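# Put the lid back on the grey case

## Task

Set the lid back onto the grey case, without undoing anything that was already in place, and finish with neither hand holding anything.

## Robot and tools

Robot: two arms in a physics simulation. left_arm stands on the +y side and right_arm on the -y side. Each carries a dexterous hand with index, middle and ring fingers plus a thumb, driven by 16 motors. right_arm has a right hand and left_arm its mirror image. Calibrated bases in the scene frame: left_arm (-0.009, +0.370, 0) m, right_arm (-0.032, -0.345, 0) m, each turned only slightly about z. A two-camera stand is fixed behind the arms, and loose objects can get an occasional small shove.

Frames. Scene frame: origin at table-top height midway between the nominal bases, +z up, +x out over the table, +y toward left_arm. Fixed cameras and the table use it. Each arm's reported hand pose, velocities, Hand target, wrist-camera pose and commanded offsets all use that arm's own base frame. Hand point axes (right hand): +z along the straight fingers toward the tips, +y out of the palm face, +x across the palm away from the thumb. On the left hand +x points toward the thumb. Straight fingertips reach about z = +0.112 m and y = -0.076 m from the hand point. A rigid mast behind the wrist on the palm side (x +0.05 to +0.10, z -0.16 to -0.11, y up to +0.06; x sign flips on the left hand) can strike objects.

execute_actions(actions, cameras). actions is a list of actions run in sequence; each lasts 0.5 s and is a table of 1 to 15 rows, one row per 1/30 s control step. A table shorter than 15 rows repeats its final row. Every row is one flat list of 48 numbers, all in [-1, 1], covering both arms even if one stays still: left dx, dy, dz, rx, ry, rz; left 16 hand motors; left current_limit, speed; then the same 24 for the right arm.
- dx..rz are an offset, not a pose: measured from that arm's Hand target as it stood when the action began, along the arm's base axes. Each row is counted from that same start, not from the row before. 1.0 equals 0.6 m of travel or 180 degrees; rx, ry, rz form one rotation vector turning about the target position. Sending the same offset in a later action moves the arm further. All zeros re-requests the current target.
- The 16 hand numbers are absolute goal angles, each scaled between the hinge's two stops, in this order: index_mcp, index_abd, index_pip, index_dip, middle_mcp, middle_abd, middle_pip, middle_dip, ring_mcp, ring_abd, ring_pip, ring_dip, thumb_cmc, thumb_axl, thumb_mcp, thumb_ipl. Lower values curl fingers toward the palm (mcp, pip, dip) and swing the thumb in front of the palm (thumb_cmc). Open hand: +0.75, 0, +0.58, +0.70 for each finger, then thumb +0.71, +0.68, +0.23, +0.17. A 0 is a real goal; to keep a hand unchanged, resend its hand_goal, hand_current_limit and hand_speed. A curled grasp is roughly index/middle mcp near -0.5, pip +0.4, dip +0.9, thumb_cmc -0.56.
- current_limit maps -1..+1 to 0..550 mA per motor (floor 11 mA); very low values may not lift a finger. speed sets set-point rate to (speed+1)/2 of 8.5 rad/s. Initial values +0.4 and -0.6; whatever was last sent persists.
- cameras: names to return; ["all"] for every camera, [] for none; omitted means all when actions is empty, otherwise none. Unknown names void the call. Cameras: cam_head_left, cam_head_right, cam_high, cam_low (896x504), cam_left_wrist, cam_right_wrist (616x616 fisheye).

zoom_image(camera, region): enlarges [x0, y0, x1, y1] pixels (top-left origin, at most 504 by 504) of the latest image from cam_head_left, cam_head_right, cam_high, cam_left_wrist or cam_right_wrist; that camera must appear in the newest images.

finished_scene(scene=1): ends the scene for good; the lid must stay on and the hands be empty without help. Replying with no tool call also ends it.

Results. end_effector_position (m) and end_effector_quat_wxyz per arm, in base frame and possibly a few cm off. Hand target is the last commanded pose after clipping; the next offset starts there. The hand often rests short of it, and waiting will not close that gap; the next action (even zeros) retries, or add the missing distance. Orientation is clipped each step to 40 degrees from the measured one, and position wins if both cannot be reached. Joint velocities may read within noise. Joint torques include arm weight. Per motor: hand_goal, hand_measured (same scale), hand_current_ma (positive pushes toward -1), hand_state: moving, goal, blocked, or overload. A call returns once the robot is still, up to 3 s after the last action.

Grip and cautions. A finger presses only while its goal lies past the object's surface, harder the further past, up to the limit. A motor at 495 mA or more for a net 5 s shuts down for 10 s and drops its hold, so grip gently. Arms sag under weight; command higher to compensate. Holding loads, stretching out or pushing at unreachable poses heats motors: MOTOR HOT appears at 85 C, and at 100 C an OVER-TEMPERATURE FAULT drops the arm for 30 to 60 s or longer. Any arm stop discards hand commands sent during it. Never let objects fall off the table, drop or release a moving part, slam into fixed or heavy things, or let the arms bump or a hand close on the other hand's fingers. To end a push, command the target back past the hand. The scene keeps running while you think, holding the last command; smooth, economical motion is preferred.

Each tool is called after ">>>" as name(argument=value, ...), one argument or row to a line, values as JSON.

## Session

>>> execute_actions(
  actions=[],
)

Scene clock: 0.00 s.
left_arm: end_effector_position=(+0.4241, +0.4195, +0.2556) hand_goal=(+0.754, +0.000, +0.576, +0.696, +0.754, +0.000, +0.576, +0.696, +0.754, +0.000, +0.576, +0.696, +0.714, +0.678, +0.226, +0.168) hand_measured=(+0.754, +0.000, +0.576, +0.696, +0.754, +0.000, +0.576, +0.696, +0.754, +0.000, +0.576, +0.696, +0.714, +0.678, +0.226, +0.168) hand_current_ma=(+0, +0, +0, +0, +0, +0, +0, +0, +0, +0, +0, +0, +0, +0, +0, +0) hand_state=(goal, goal, goal, goal, goal, goal, goal, goal, goal, goal, goal, goal, goal, goal, goal, goal) hand_current_limit=0.40 hand_speed=-0.60 end_effector_quat_wxyz=(+0.160, +0.329, +0.930, +0.026) | right_arm: end_effector_position=(+0.3222, +0.2315, +0.3340) hand_goal=(+0.754, +0.000, +0.576, +0.696, +0.754, +0.000, +0.576, +0.696, +0.754, +0.000, +0.576, +0.696, +0.714, +0.678, +0.226, +0.168) hand_measured=(+0.754, +0.000, +0.576, +0.696, +0.754, +0.000, +0.576, +0.696, +0.754, +0.000, +0.576, +0.696, +0.714, +0.678, +0.226, +0.168) hand_current_ma=(+0, +0, +0, +0, +0, +0, +0, +0, +0, +0, +0, +0, +0, +0, +0, +0) hand_state=(goal, goal, goal, goal, goal, goal, goal, goal, goal, goal, goal, goal, goal, goal, goal, goal) hand_current_limit=0.40 hand_speed=-0.60 end_effector_quat_wxyz=(+0.329, +0.611, +0.662, +0.283)
Joint positions: left_arm=[0.807 1.568 1.506 -1.325 0.269 -0.109] | right_arm=[1.086 0.986 0.869 -0.956 0.781 0.798]
Joint velocities: within noise
Joint torques (N m): no reading
Heat: left arm: hottest wrist yaw 32 °C; right arm: hottest shoulder 32 °C.
Hand target: left_arm +0.4291, +0.4247, +0.2723; +0.167, +0.331, +0.928, +0.042 | right_arm +0.3241, +0.2349, +0.3492; +0.325, +0.614, +0.655, +0.298

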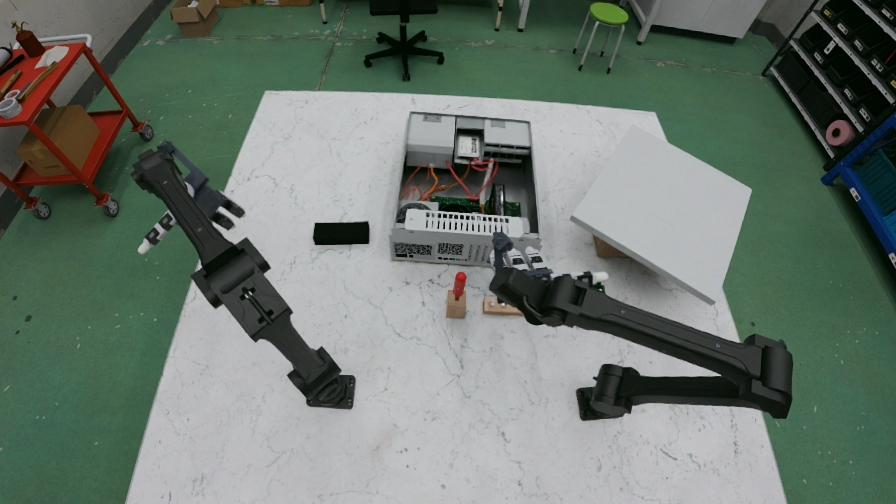

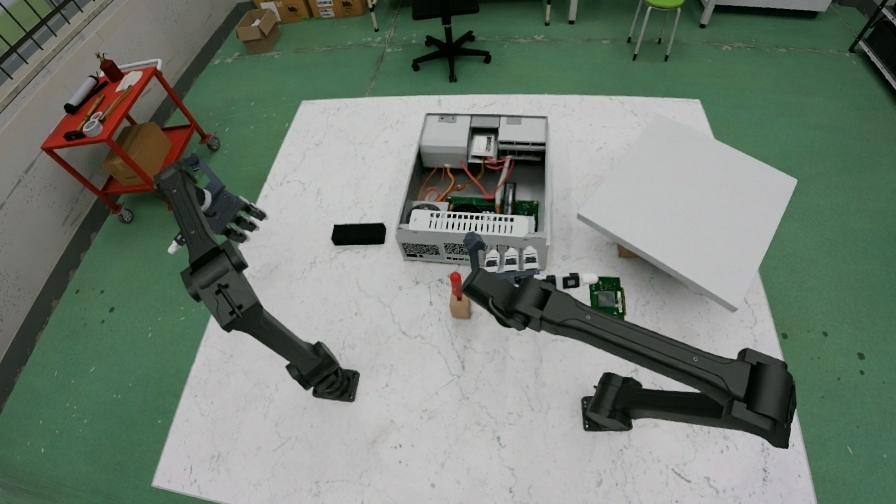

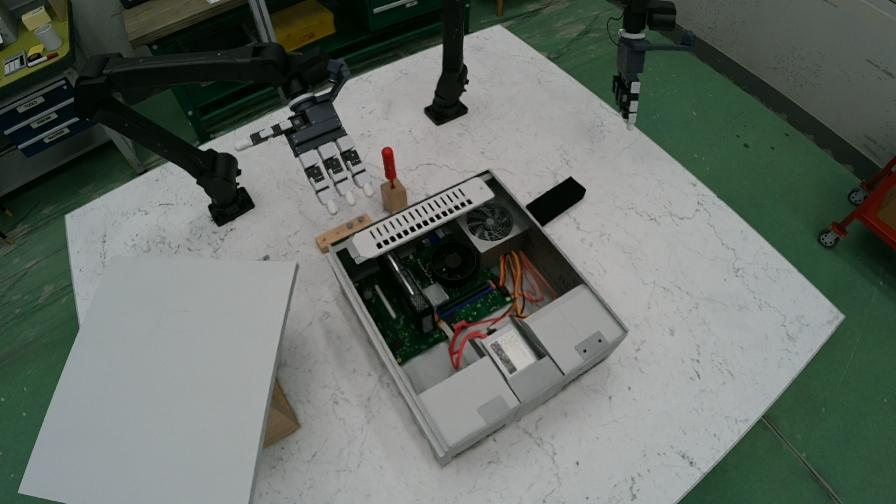

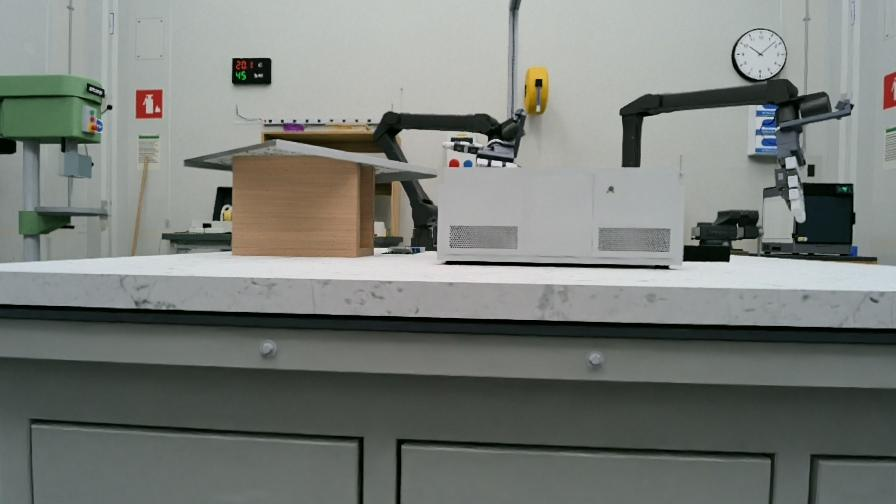

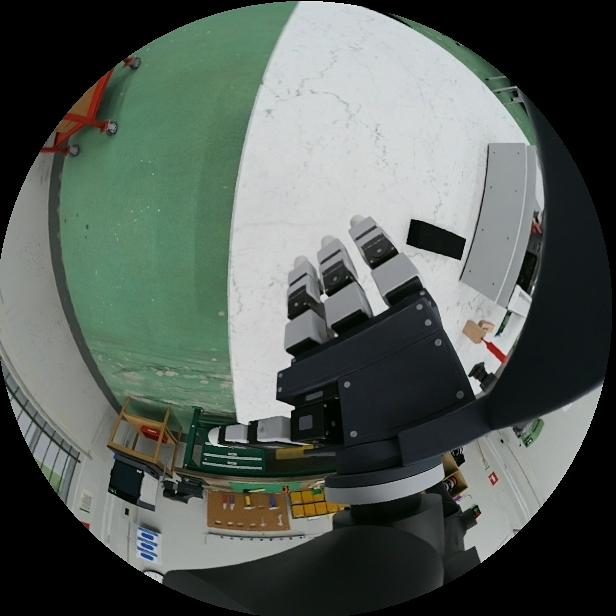

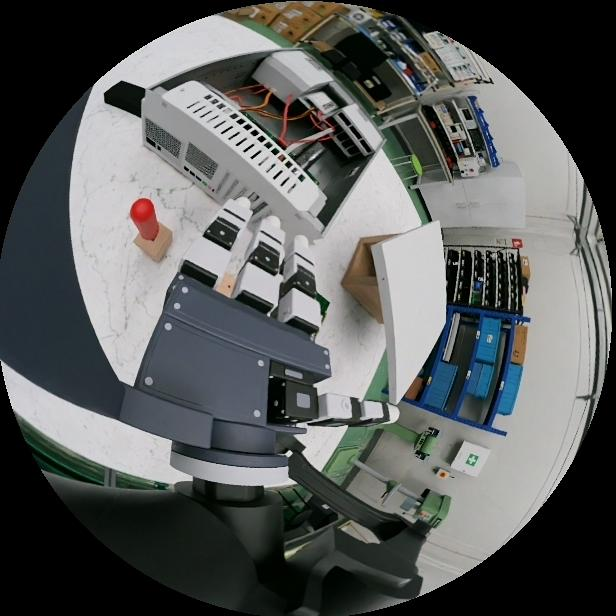

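>>> zoom_image(
  camera="cam_high",
  region=[0, 230, 320, 504],
)

>>> zoom_image(
  camera="cam_low",
  region=[170, 110, 700, 290],
)

>>> zoom_image(
  camera="cam_head_right",
  region=[370, 90, 820, 340],
)

>>> zoom_image(
  camera="cam_head_left",
  region=[360, 90, 780, 330],
)

>>> zoom_image(
  camera="cam_high",
  region=[300, 140, 660, 480],
)

Scaled by 1.575.

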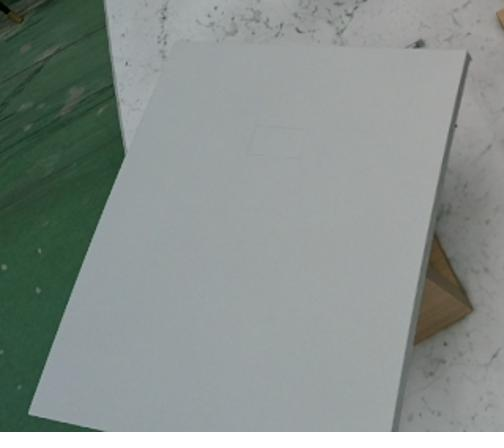

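Region (170, 110, 700, 290) is 530x180 pixels. A region can be at most 504 by 504 pixels.

Scaled by 1.120.

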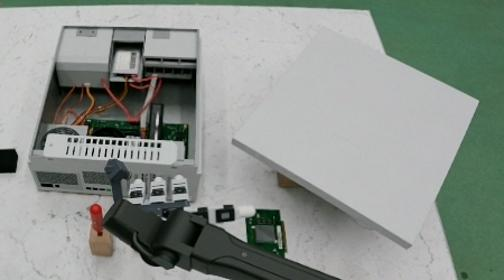

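Scaled by 1.200.

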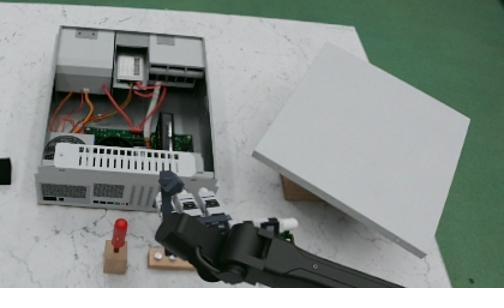

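Scaled by 1.400.

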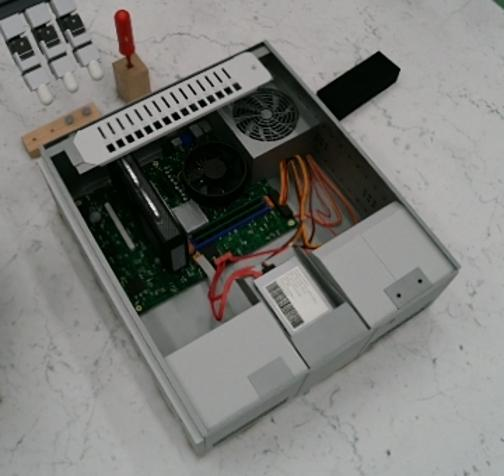

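>>> zoom_image(
  camera="cam_low",
  region=[170, 110, 450, 290],
)

>>> zoom_image(
  camera="cam_right_wrist",
  region=[320, 200, 470, 420],
)

>>> zoom_image(
  camera="cam_high",
  region=[200, 230, 320, 350],
)

>>> zoom_image(
  camera="cam_low",
  region=[420, 110, 700, 290],
)

>>> zoom_image(
  camera="cam_right_wrist",
  region=[100, 40, 400, 260],
)

Scaled by 1.800.

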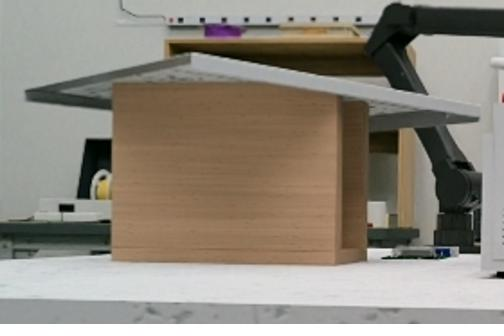

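Scaled by 2.291 from the camera's 616x616 image, which has a finer 880x880 frame.

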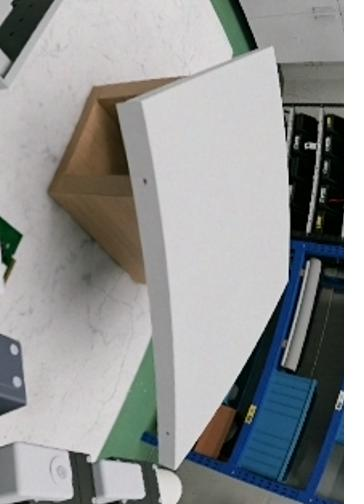

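Scaled by 4.200.

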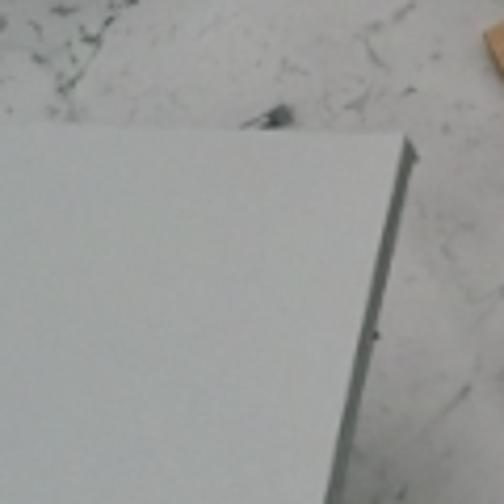

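Scaled by 1.800.

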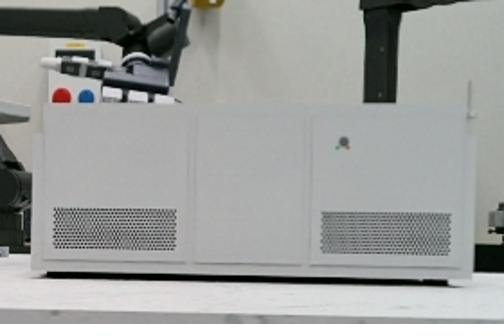

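Scaled by 1.680 from the camera's 616x616 image, which has a finer 880x880 frame.

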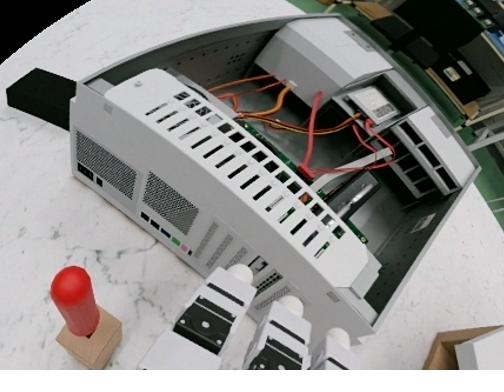

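>>> zoom_image(
  camera="cam_low",
  region=[175, 130, 285, 185],
)

>>> zoom_image(
  camera="cam_low",
  region=[260, 130, 450, 225],
)

>>> zoom_image(
  camera="cam_high",
  region=[410, 380, 480, 470],
)

>>> zoom_image(
  camera="cam_high",
  region=[320, 220, 420, 300],
)

>>> zoom_image(
  camera="cam_right_wrist",
  region=[360, 230, 450, 330],
)

Scaled by 4.582.

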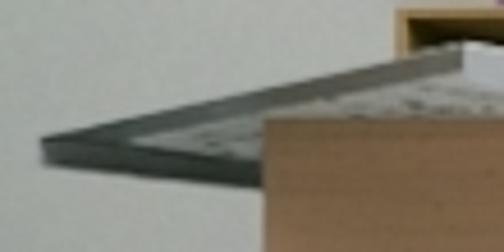

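Scaled by 2.653.

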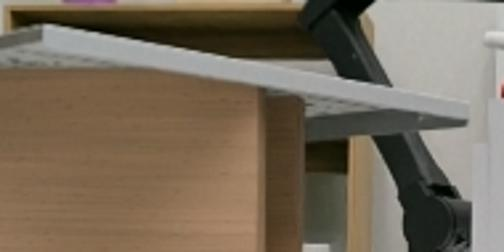

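Scaled by 5.600.

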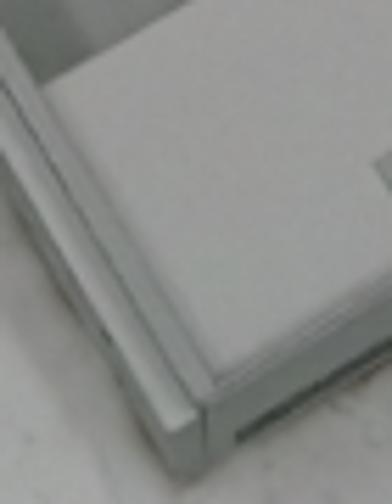

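Scaled by 5.040.

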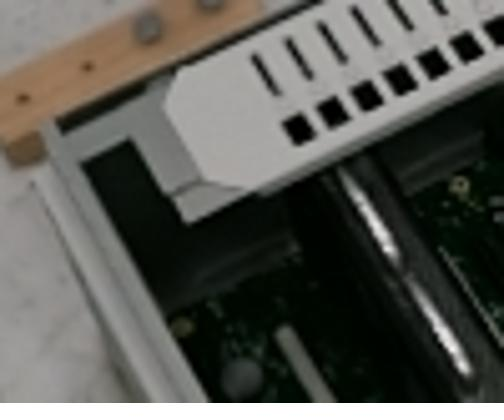

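Scaled by 5.040 from the camera's 616x616 image, which has a finer 880x880 frame.

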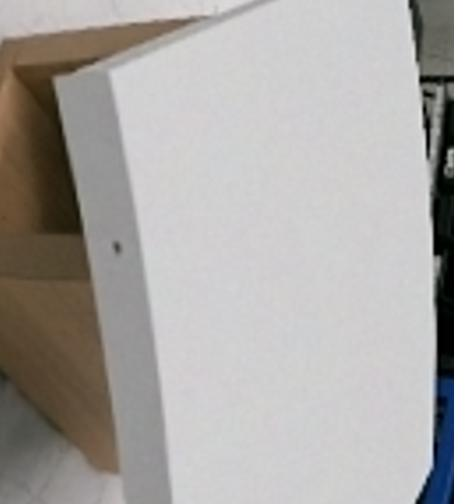

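>>> execute_actions(
  actions=[
    [[-0.0074,-0.1066,0.0625,-0.001,-0.0187,-0.0469,0.2055,0,0.5766,0.6957,0.2055,0,0.5766,0.6957,0.2055,0,0.5766,0.6957,-0.571,0.678,0.2247,0.1676,0.4,-0.6,0.0699,-0.0736,0.0336,0.001,0.001,0.005,0.2055,0,0.5766,0.6957,0.2055,0,0.5766,0.6957,0.2055,0,0.5766,0.6957,-0.571,0.678,0.2247,0.1676,0.4,-0.6]],
    [[-0.0074,-0.1066,0.0625,-0.001,-0.0187,-0.0469,0.2055,0,0.5766,0.6957,0.2055,0,0.5766,0.6957,0.2055,0,0.5766,0.6957,-0.571,0.678,0.2247,0.1676,0.4,-0.6,0.0699,-0.0736,0.0336,0.001,0.001,0.005,0.2055,0,0.5766,0.6957,0.2055,0,0.5766,0.6957,0.2055,0,0.5766,0.6957,-0.571,0.678,0.2247,0.1676,0.4,-0.6]],
  ],
  cameras=["cam_head_left"],
)

Scene clock: 655.87 s.
left_arm: end_effector_position=(+0.4194, +0.2991, +0.3502) hand_goal=(+0.206, +0.000, +0.576, +0.696, +0.206, +0.000, +0.576, +0.696, +0.206, +0.000, +0.576, +0.696, -0.570, +0.678, +0.224, +0.168) hand_measured=(+0.220, +0.000, +0.576, +0.696, +0.220, +0.000, +0.576, +0.696, +0.218, +0.000, +0.576, +0.696, -0.562, +0.678, +0.222, +0.168) hand_current_ma=(+74, +0, +3, +0, +68, +0, +3, +0, +64, +0, +3, +0, +42, -4, -15, -2) hand_state=(goal, goal, goal, goal, goal, goal, goal, goal, goal, goal, goal, goal, goal, goal, goal, goal) hand_current_limit=0.40 hand_speed=-0.60 end_effector_quat_wxyz=(+0.228, +0.453, +0.861, +0.037) | right_arm: end_effector_position=(+0.3994, +0.1467, +0.3565) hand_goal=(+0.206, +0.000, +0.576, +0.696, +0.206, +0.000, +0.576, +0.696, +0.206, +0.000, +0.576, +0.696, -0.570, +0.678, +0.224, +0.168) hand_measured=(+0.226, +0.000, +0.576, +0.696, +0.224, +0.000, +0.576, +0.696, +0.226, +0.000, +0.576, +0.696, -0.568, +0.678, +0.222, +0.168) hand_current_ma=(+37, +0, +0, +0, +32, +0, +0, +0, +37, +0, +0, +0, +1, +0, -1, +0) hand_state=(blocked, goal, goal, goal, goal, goal, goal, goal, goal, goal, goal, goal, goal, goal, goal, goal) hand_current_limit=0.40 hand_speed=-0.60 end_effector_quat_wxyz=(+0.308, +0.607, +0.680, +0.273)
Joint positions: left_arm=[0.721 1.312 1.439 -1.449 0.399 0.068] | right_arm=[0.649 0.883 0.869 -0.824 0.474 0.351]
Joint torques (N m): left_arm=[-1.44 -9.88 8.35 0.54 0.59 0.18] | right_arm=[-0.91 -3.08 11.84 2.8 0.39 -0.19]
Heat: left arm: hottest elbow 49 °C; right arm: hottest elbow 44 °C.
Hand target: left_arm +0.4202, +0.2968, +0.3473; +0.226, +0.460, +0.858, +0.033 | right_arm +0.4080, +0.1466, +0.3896; +0.317, +0.606, +0.664, +0.303
Off the commanded pose: left_arm 0.004 m, 1 deg | right_arm 0.034 m, 4 deg.
Images, in order (width x height): cam_head_left 896x504.

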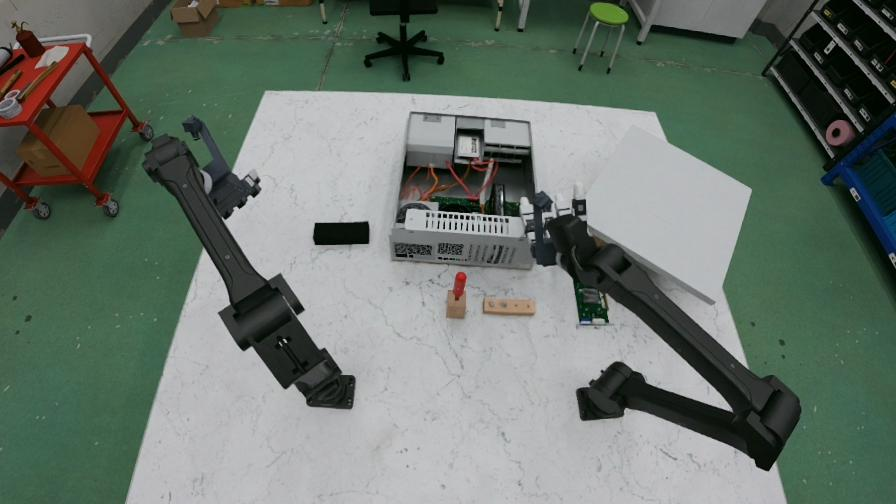

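>>> execute_actions(
  actions=[
    [[-0.0074,-0.1066,0.0625,-0.001,-0.0187,-0.0469,0.2055,0,0.5766,0.6957,0.2055,0,0.5766,0.6957,0.2055,0,0.5766,0.6957,-0.571,0.678,0.2247,0.1676,0.4,-0.6,0.0699,-0.0736,0.045,0.001,0.001,0.005,0.2055,0,0.5766,0.6957,0.2055,0,0.5766,0.6957,0.2055,0,0.5766,0.6957,-0.571,0.678,0.2247,0.1676,0.4,-0.6]],
    [[-0.0074,-0.1066,0.0625,-0.001,-0.0187,-0.0469,0.2055,0,0.5766,0.6957,0.2055,0,0.5766,0.6957,0.2055,0,0.5766,0.6957,-0.571,0.678,0.2247,0.1676,0.4,-0.6,0.0699,-0.0736,0.045,0.001,0.001,0.005,0.2055,0,0.5766,0.6957,0.2055,0,0.5766,0.6957,0.2055,0,0.5766,0.6957,-0.571,0.678,0.2247,0.1676,0.4,-0.6]],
    [[-0.0074,-0.1066,0.02,-0.001,-0.0187,-0.0469,0.2055,0,0.5766,0.6957,0.2055,0,0.5766,0.6957,0.2055,0,0.5766,0.6957,-0.571,0.678,0.2247,0.1676,0.4,-0.6,0.0699,-0.0736,0.045,0.001,0.001,0.005,0.2055,0,0.5766,0.6957,0.2055,0,0.5766,0.6957,0.2055,0,0.5766,0.6957,-0.571,0.678,0.2247,0.1676,0.4,-0.6]],
    [[-0.0074,-0.1066,0,-0.001,-0.0187,-0.0469,0.2055,0,0.5766,0.6957,0.2055,0,0.5766,0.6957,0.2055,0,0.5766,0.6957,-0.571,0.678,0.2247,0.1676,0.4,-0.6,-0.0195,-0.0963,0,0.001,0.001,0.005,0.2055,0,0.5766,0.6957,0.2055,0,0.5766,0.6957,0.2055,0,0.5766,0.6957,-0.571,0.678,0.2247,0.1676,0.4,-0.6]],
    [[-0.0074,-0.1066,0,-0.001,-0.0187,-0.0469,0.2055,0,0.5766,0.6957,0.2055,0,0.5766,0.6957,0.2055,0,0.5766,0.6957,-0.571,0.678,0.2247,0.1676,0.4,-0.6,-0.0195,-0.0963,0,0.001,0.001,0.005,0.2055,0,0.5766,0.6957,0.2055,0,0.5766,0.6957,0.2055,0,0.5766,0.6957,-0.571,0.678,0.2247,0.1676,0.4,-0.6]],
    [[-0.0074,-0.1066,0,-0.001,-0.0187,-0.0469,0.2055,0,0.5766,0.6957,0.2055,0,0.5766,0.6957,0.2055,0,0.5766,0.6957,-0.571,0.678,0.2247,0.1676,0.4,-0.6,-0.0195,-0.0963,0,0.001,0.001,0.005,0.2055,0,0.5766,0.6957,0.2055,0,0.5766,0.6957,0.2055,0,0.5766,0.6957,-0.571,0.678,0.2247,0.1676,0.4,-0.6]],
  ],
  cameras=["cam_head_left", "cam_high"],
)

Scene clock: 673.70 s.
left_arm: end_effector_position=(+0.3944, -0.0860, +0.4342) hand_goal=(+0.206, +0.000, +0.576, +0.696, +0.206, +0.000, +0.576, +0.696, +0.206, +0.000, +0.576, +0.696, -0.570, +0.678, +0.224, +0.168) hand_measured=(+0.220, +0.002, +0.576, +0.696, +0.218, +0.002, +0.576, +0.696, +0.218, +0.000, +0.576, +0.696, -0.564, +0.678, +0.222, +0.168) hand_current_ma=(+74, +4, +3, +0, +66, +5, +3, +0, +61, +4, +3, +0, +33, -4, -16, -2) hand_state=(goal, goal, goal, goal, goal, goal, goal, goal, goal, goal, goal, goal, goal, goal, goal, goal) hand_current_limit=0.40 hand_speed=-0.60 end_effector_quat_wxyz=(+0.362, +0.769, +0.527, +0.001) | right_arm: end_effector_position=(+0.4929, -0.1569, +0.4368) hand_goal=(+0.206, +0.000, +0.576, +0.696, +0.206, +0.000, +0.576, +0.696, +0.206, +0.000, +0.576, +0.696, -0.570, +0.678, +0.224, +0.168) hand_measured=(+0.226, +0.000, +0.576, +0.696, +0.224, +0.000, +0.576, +0.696, +0.224, +0.000, +0.576, +0.696, -0.570, +0.678, +0.222, +0.168) hand_current_ma=(+35, +0, +0, +0, +31, +0, +0, +0, +35, +0, +0, +0, +0, +0, -2, +0) hand_state=(goal, goal, goal, goal, goal, goal, goal, goal, goal, goal, goal, goal, goal, goal, goal, goal) hand_current_limit=0.40 hand_speed=-0.60 end_effector_quat_wxyz=(+0.269, +0.593, +0.691, +0.314)
Joint positions: left_arm=[0.032 0.936 1.24 -1.417 0.604 0.256] | right_arm=[-0.489 1.115 1.223 -0.938 -0.468 -0.456]
Joint torques (N m): left_arm=[-1.85 -5.19 7.83 1.96 0.64 -0.15] | right_arm=[0.03 -5.83 13.24 1.25 -0.66 -0.16]
Heat: left arm: hottest elbow 48 °C; right arm: hottest elbow 46 °C.
Hand target: left_arm +0.3936, -0.0870, +0.4344; +0.365, +0.766, +0.529, +0.004 | right_arm +0.4986, -0.1592, +0.4705; +0.290, +0.579, +0.692, +0.318
Off the commanded pose: left_arm 0.001 m, 1 deg | right_arm 0.034 m, 3 deg.
Images, in order (width x height): cam_head_left 896x504, cam_high 896x504.

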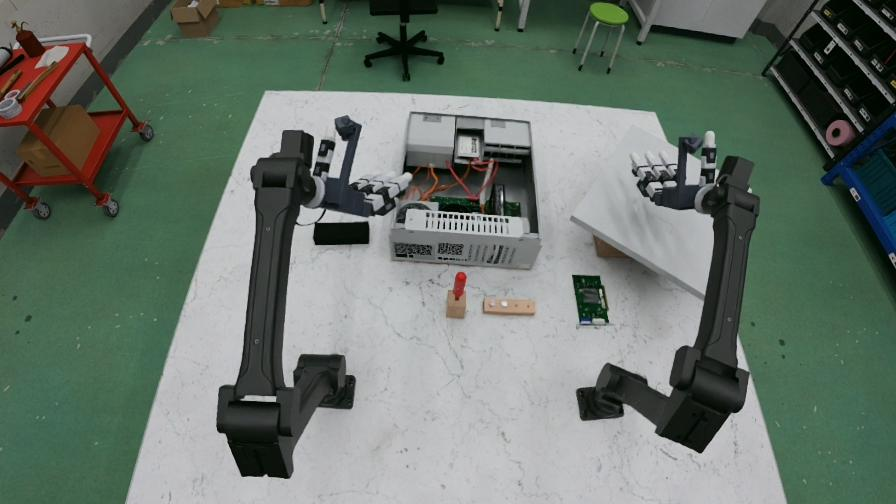

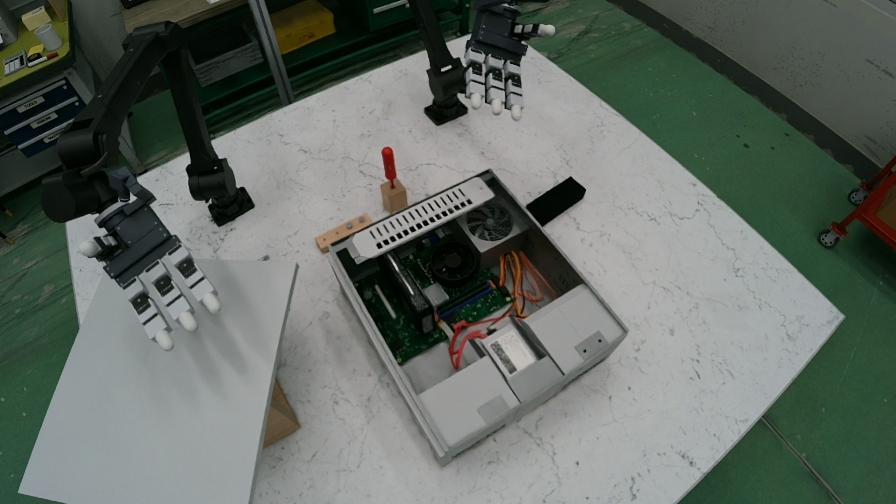

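>>> execute_actions(
  actions=[
    [[-0.0074,-0.1065,0,-0.001,-0.0187,-0.0469,0.2055,0,0.5766,0.6957,0.2055,0,0.5766,0.6957,0.2055,0,0.5766,0.6957,-0.571,0.678,0.2247,0.1676,0.4,-0.6,-0.0214,-0.0979,0,0.001,0.001,0.005,0.2055,0,0.5766,0.6957,0.2055,0,0.5766,0.6957,0.2055,0,0.5766,0.6957,-0.571,0.678,0.2247,0.1676,0.4,-0.6]],
    [[-0.0074,-0.1065,0,-0.001,-0.0187,-0.0469,0.2055,0,0.5766,0.6957,0.2055,0,0.5766,0.6957,0.2055,0,0.5766,0.6957,-0.571,0.678,0.2247,0.1676,0.4,-0.6,-0.0214,-0.0979,0,0.001,0.001,0.005,0.2055,0,0.5766,0.6957,0.2055,0,0.5766,0.6957,0.2055,0,0.5766,0.6957,-0.571,0.678,0.2247,0.1676,0.4,-0.6]],
    [[-0.0074,-0.1065,0,-0.001,-0.0187,-0.0469,0.2055,0,0.5766,0.6957,0.2055,0,0.5766,0.6957,0.2055,0,0.5766,0.6957,-0.571,0.678,0.2247,0.1676,0.4,-0.6,-0.0214,-0.0979,0,0.001,0.001,0.005,0.2055,0,0.5766,0.6957,0.2055,0,0.5766,0.6957,0.2055,0,0.5766,0.6957,-0.571,0.678,0.2247,0.1676,0.4,-0.6]],
    [[-0.0074,-0.1065,0,-0.001,-0.0187,-0.0469,0.2055,0,0.5766,0.6957,0.2055,0,0.5766,0.6957,0.2055,0,0.5766,0.6957,-0.571,0.678,0.2247,0.1676,0.4,-0.6,-0.0214,-0.0979,0,0.001,0.001,0.005,0.2055,0,0.5766,0.6957,0.2055,0,0.5766,0.6957,0.2055,0,0.5766,0.6957,-0.571,0.678,0.2247,0.1676,0.4,-0.6]],
    [[-0.0074,-0.1065,0,-0.001,-0.0187,-0.0469,0.2055,0,0.5766,0.6957,0.2055,0,0.5766,0.6957,0.2055,0,0.5766,0.6957,-0.571,0.678,0.2247,0.1676,0.4,-0.6,-0.0214,-0.0979,0,0.001,0.001,0.005,0.2055,0,0.5766,0.6957,0.2055,0,0.5766,0.6957,0.2055,0,0.5766,0.6957,-0.571,0.678,0.2247,0.1676,0.4,-0.6]],
    [[0,-0.05,0,-0.001,-0.0187,-0.0469,0.2055,0,0.5766,0.6957,0.2055,0,0.5766,0.6957,0.2055,0,0.5766,0.6957,-0.571,0.678,0.2247,0.1676,0.4,-0.6,-0.0214,-0.0979,0,0.001,0.001,0.005,0.2055,0,0.5766,0.6957,0.2055,0,0.5766,0.6957,0.2055,0,0.5766,0.6957,-0.571,0.678,0.2247,0.1676,0.4,-0.6]],
  ],
  cameras=["all"],
)

Scene clock: 691.90 s.
left_arm: end_effector_position=(+0.3668, -0.4269, +0.3971) hand_goal=(+0.206, +0.000, +0.576, +0.696, +0.206, +0.000, +0.576, +0.696, +0.206, +0.000, +0.576, +0.696, -0.570, +0.678, +0.224, +0.168) hand_measured=(+0.220, +0.002, +0.576, +0.696, +0.218, +0.002, +0.576, +0.696, +0.218, +0.000, +0.576, +0.696, -0.566, +0.678, +0.222, +0.168) hand_current_ma=(+74, +4, +3, +0, +66, +5, +3, +0, +61, +4, +3, +0, +21, -4, -16, -2) hand_state=(goal, goal, goal, goal, goal, goal, goal, goal, goal, goal, goal, goal, goal, goal, goal, goal) hand_current_limit=0.40 hand_speed=-0.60 end_effector_quat_wxyz=(+0.404, +0.908, +0.103, -0.046) | right_arm: end_effector_position=(+0.4199, -0.5107, +0.4484) hand_goal=(+0.206, +0.000, +0.576, +0.696, +0.206, +0.000, +0.576, +0.696, +0.206, +0.000, +0.576, +0.696, -0.570, +0.678, +0.224, +0.168) hand_measured=(+0.224, +0.000, +0.576, +0.696, +0.224, +0.000, +0.576, +0.696, +0.224, +0.000, +0.576, +0.696, -0.570, +0.678, +0.222, +0.168) hand_current_ma=(+35, +0, +0, +0, +31, +0, +0, +0, +33, +0, +0, +0, +0, +0, -2, +0) hand_state=(goal, goal, goal, goal, goal, goal, goal, goal, goal, goal, goal, goal, goal, goal, goal, goal) hand_current_limit=0.40 hand_speed=-0.60 end_effector_quat_wxyz=(+0.248, +0.565, +0.709, +0.342)
Joint positions: left_arm=[-0.646 1.297 1.307 -0.992 0.636 0.5] | right_arm=[-1.16 1.88 2.141 -1.665 -0.86 -1.307]
Joint torques (N m): left_arm=[-1.73 -9.99 13.85 1.11 0.91 0.14] | right_arm=[-0.09 -16.03 11.59 -0.01 -1.16 -0.28]
Heat: left arm: hottest elbow 47 °C; right arm: hottest elbow 46 °C.
Hand target: left_arm +0.3714, -0.4366, +0.4343; +0.422, +0.902, +0.082, -0.027 | right_arm +0.4217, -0.5116, +0.4705; +0.263, +0.552, +0.718, +0.332
Off the commanded pose: left_arm 0.039 m, 4 deg | right_arm 0.022 m, 3 deg.
joint sent to its limit (right arm) — joint 4 (wrist pitch), lower limit. The joint targets still meet the commanded pose.
camera_calibration:
cam_left_wrist: T_world_to_cam=[[-0.885228, 0.315903, -0.341433, 0.563637], [0.335386, 0.942079, 0.00208793, 0.241487], [0.322316, -0.112664, -0.939904, 0.334904], [0, 0, 0, 1]] pos_world=[0.310011, -0.367823, 0.506718]
cam_right_wrist: T_world_to_cam=[[0.553157, -0.674234, 0.489311, -0.767946], [-0.797828, -0.597789, 0.0782212, -0.0594202], [0.239765, -0.433655, -0.868594, 0.195078], [0, 0, 0, 1]] pos_world=[0.330614, -0.468699, 0.549856]

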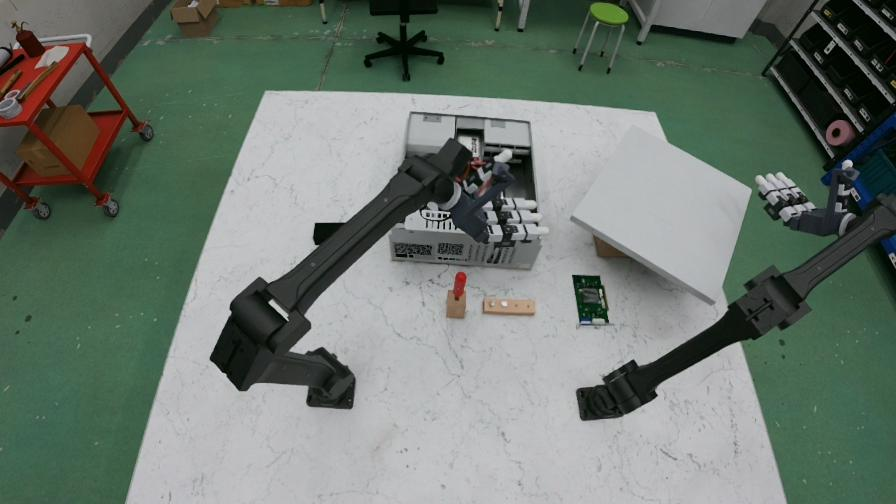

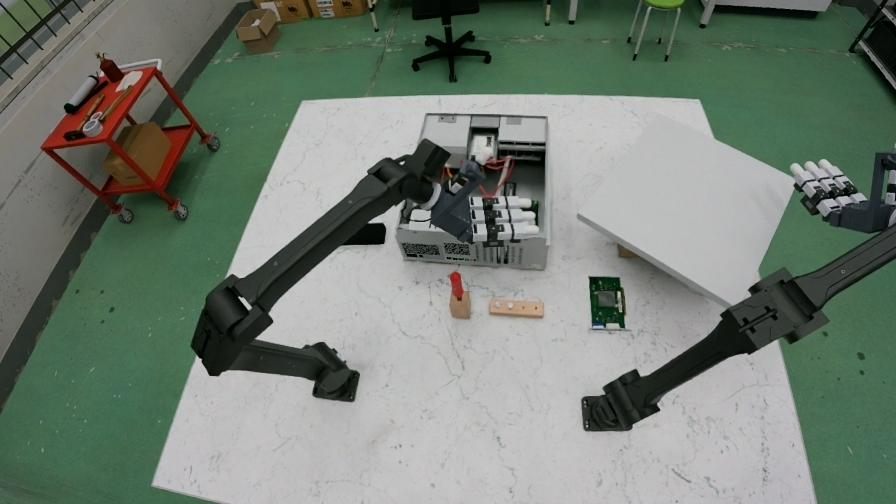

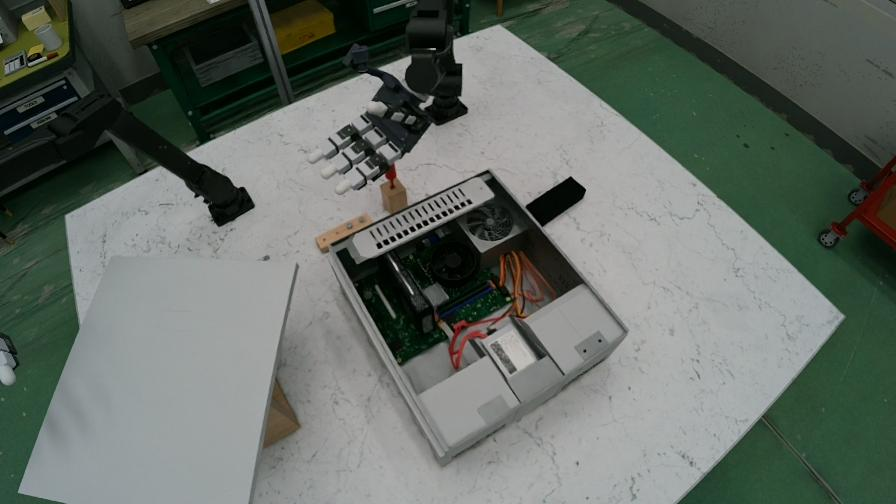

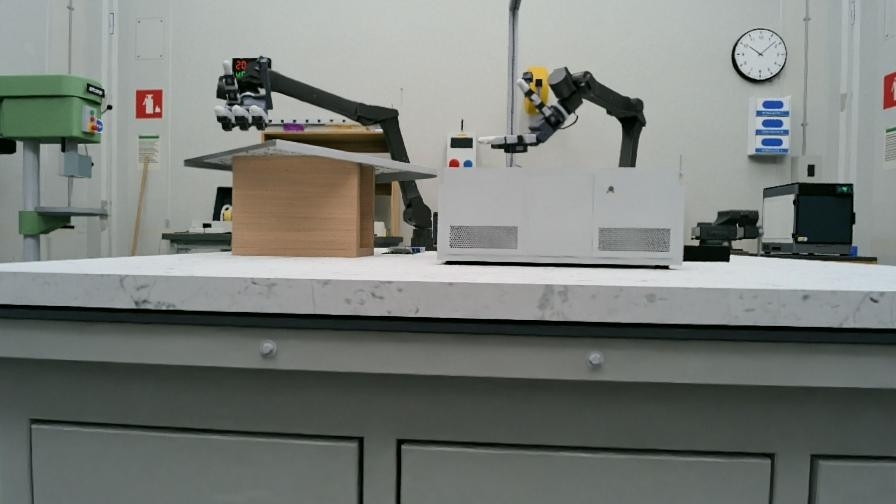

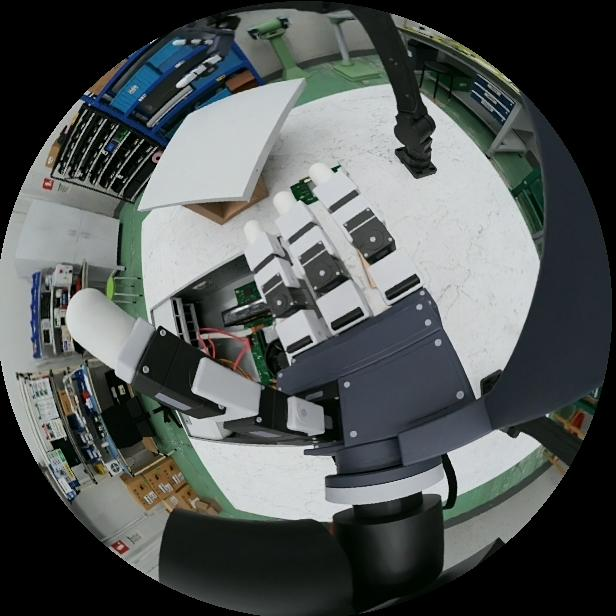

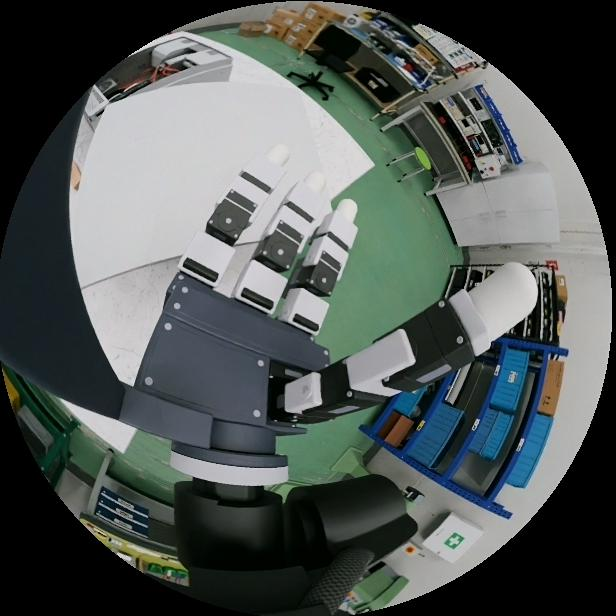

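>>> zoom_image(
  camera="cam_high",
  region=[310, 160, 650, 470],
)

>>> zoom_image(
  camera="cam_head_right",
  region=[390, 95, 570, 285],
)

>>> zoom_image(
  camera="cam_head_left",
  region=[380, 95, 560, 285],
)

>>> zoom_image(
  camera="cam_head_right",
  region=[560, 95, 810, 325],
)

>>> zoom_image(
  camera="cam_head_left",
  region=[550, 110, 770, 320],
)

Scaled by 1.482.

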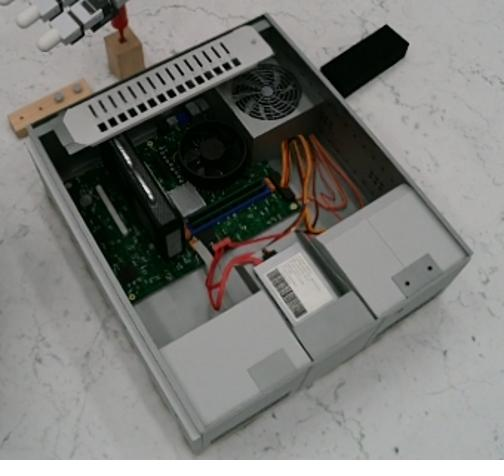

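Scaled by 2.653.

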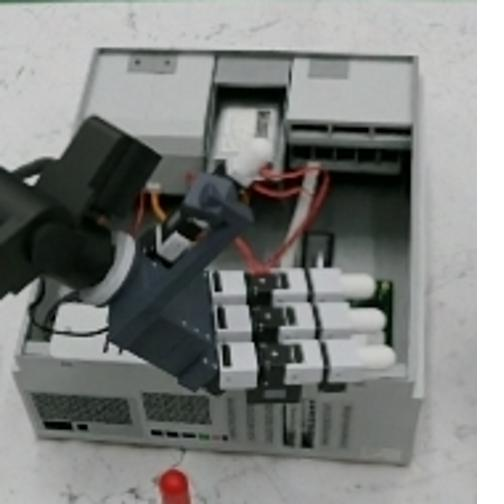

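Scaled by 2.653.

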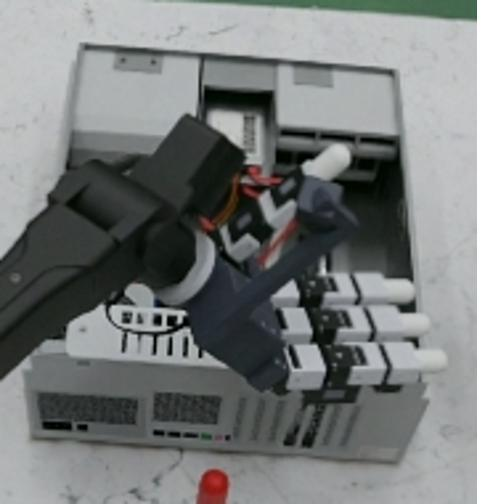

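Scaled by 2.016.

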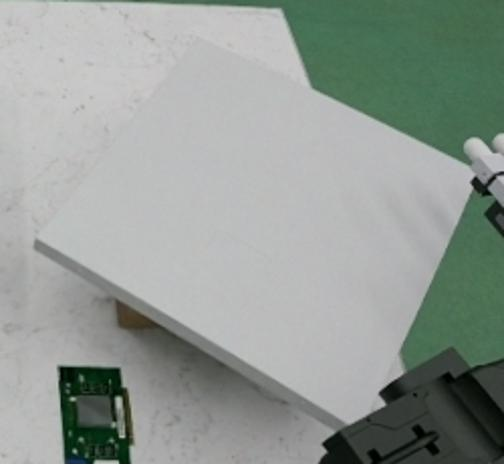

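Scaled by 2.291.

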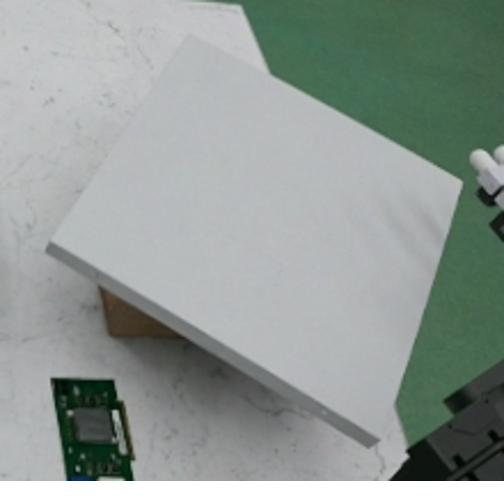

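>>> zoom_image(
  camera="cam_low",
  region=[425, 155, 485, 215],
)

>>> zoom_image(
  camera="cam_low",
  region=[640, 150, 700, 210],
)

>>> zoom_image(
  camera="cam_high",
  region=[400, 390, 480, 470],
)

>>> zoom_image(
  camera="cam_high",
  region=[315, 225, 395, 305],
)

>>> zoom_image(
  camera="cam_high",
  region=[560, 290, 640, 370],
)

>>> zoom_image(
  camera="cam_left_wrist",
  region=[120, 70, 330, 230],
)

Scaled by 8.400.

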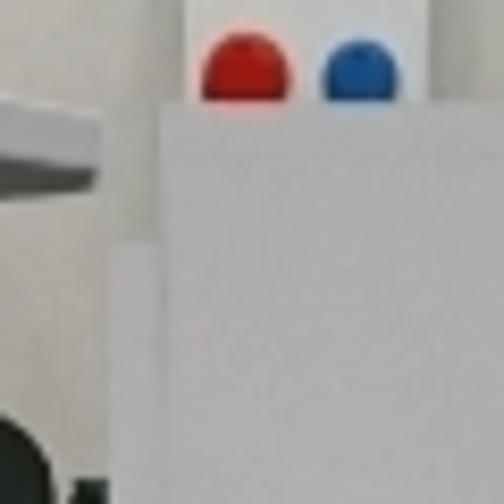

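Scaled by 8.400.

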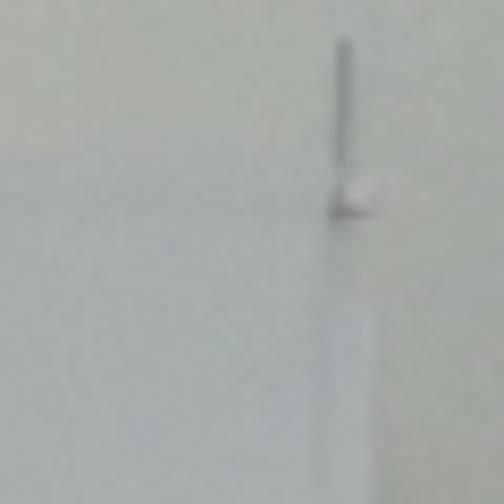

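Scaled by 6.300.

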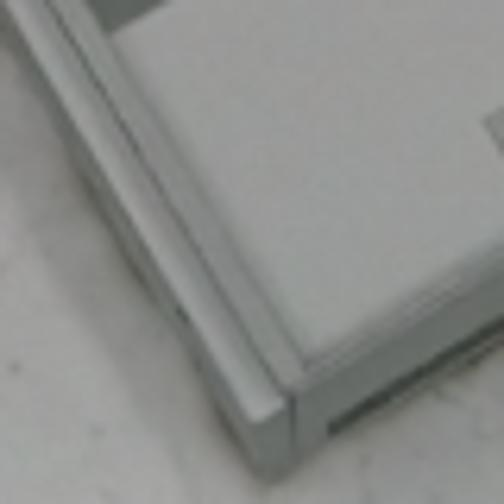

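Scaled by 6.300.

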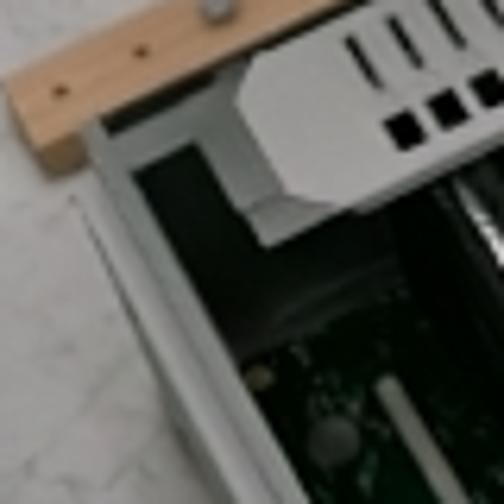

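Scaled by 6.300.

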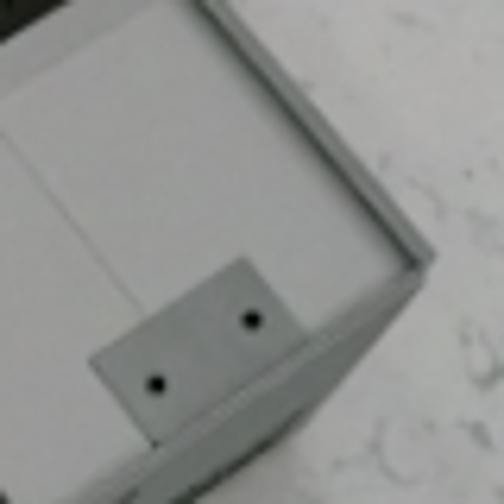

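Scaled by 2.400 from the camera's 616x616 image, which has a finer 880x880 frame.

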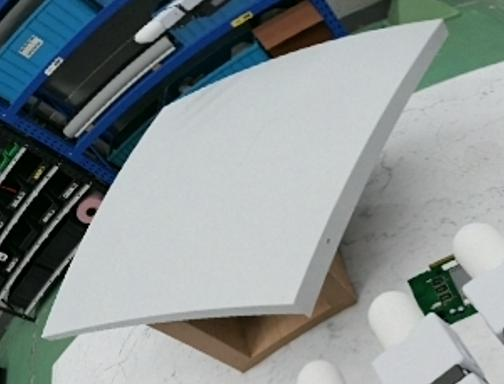

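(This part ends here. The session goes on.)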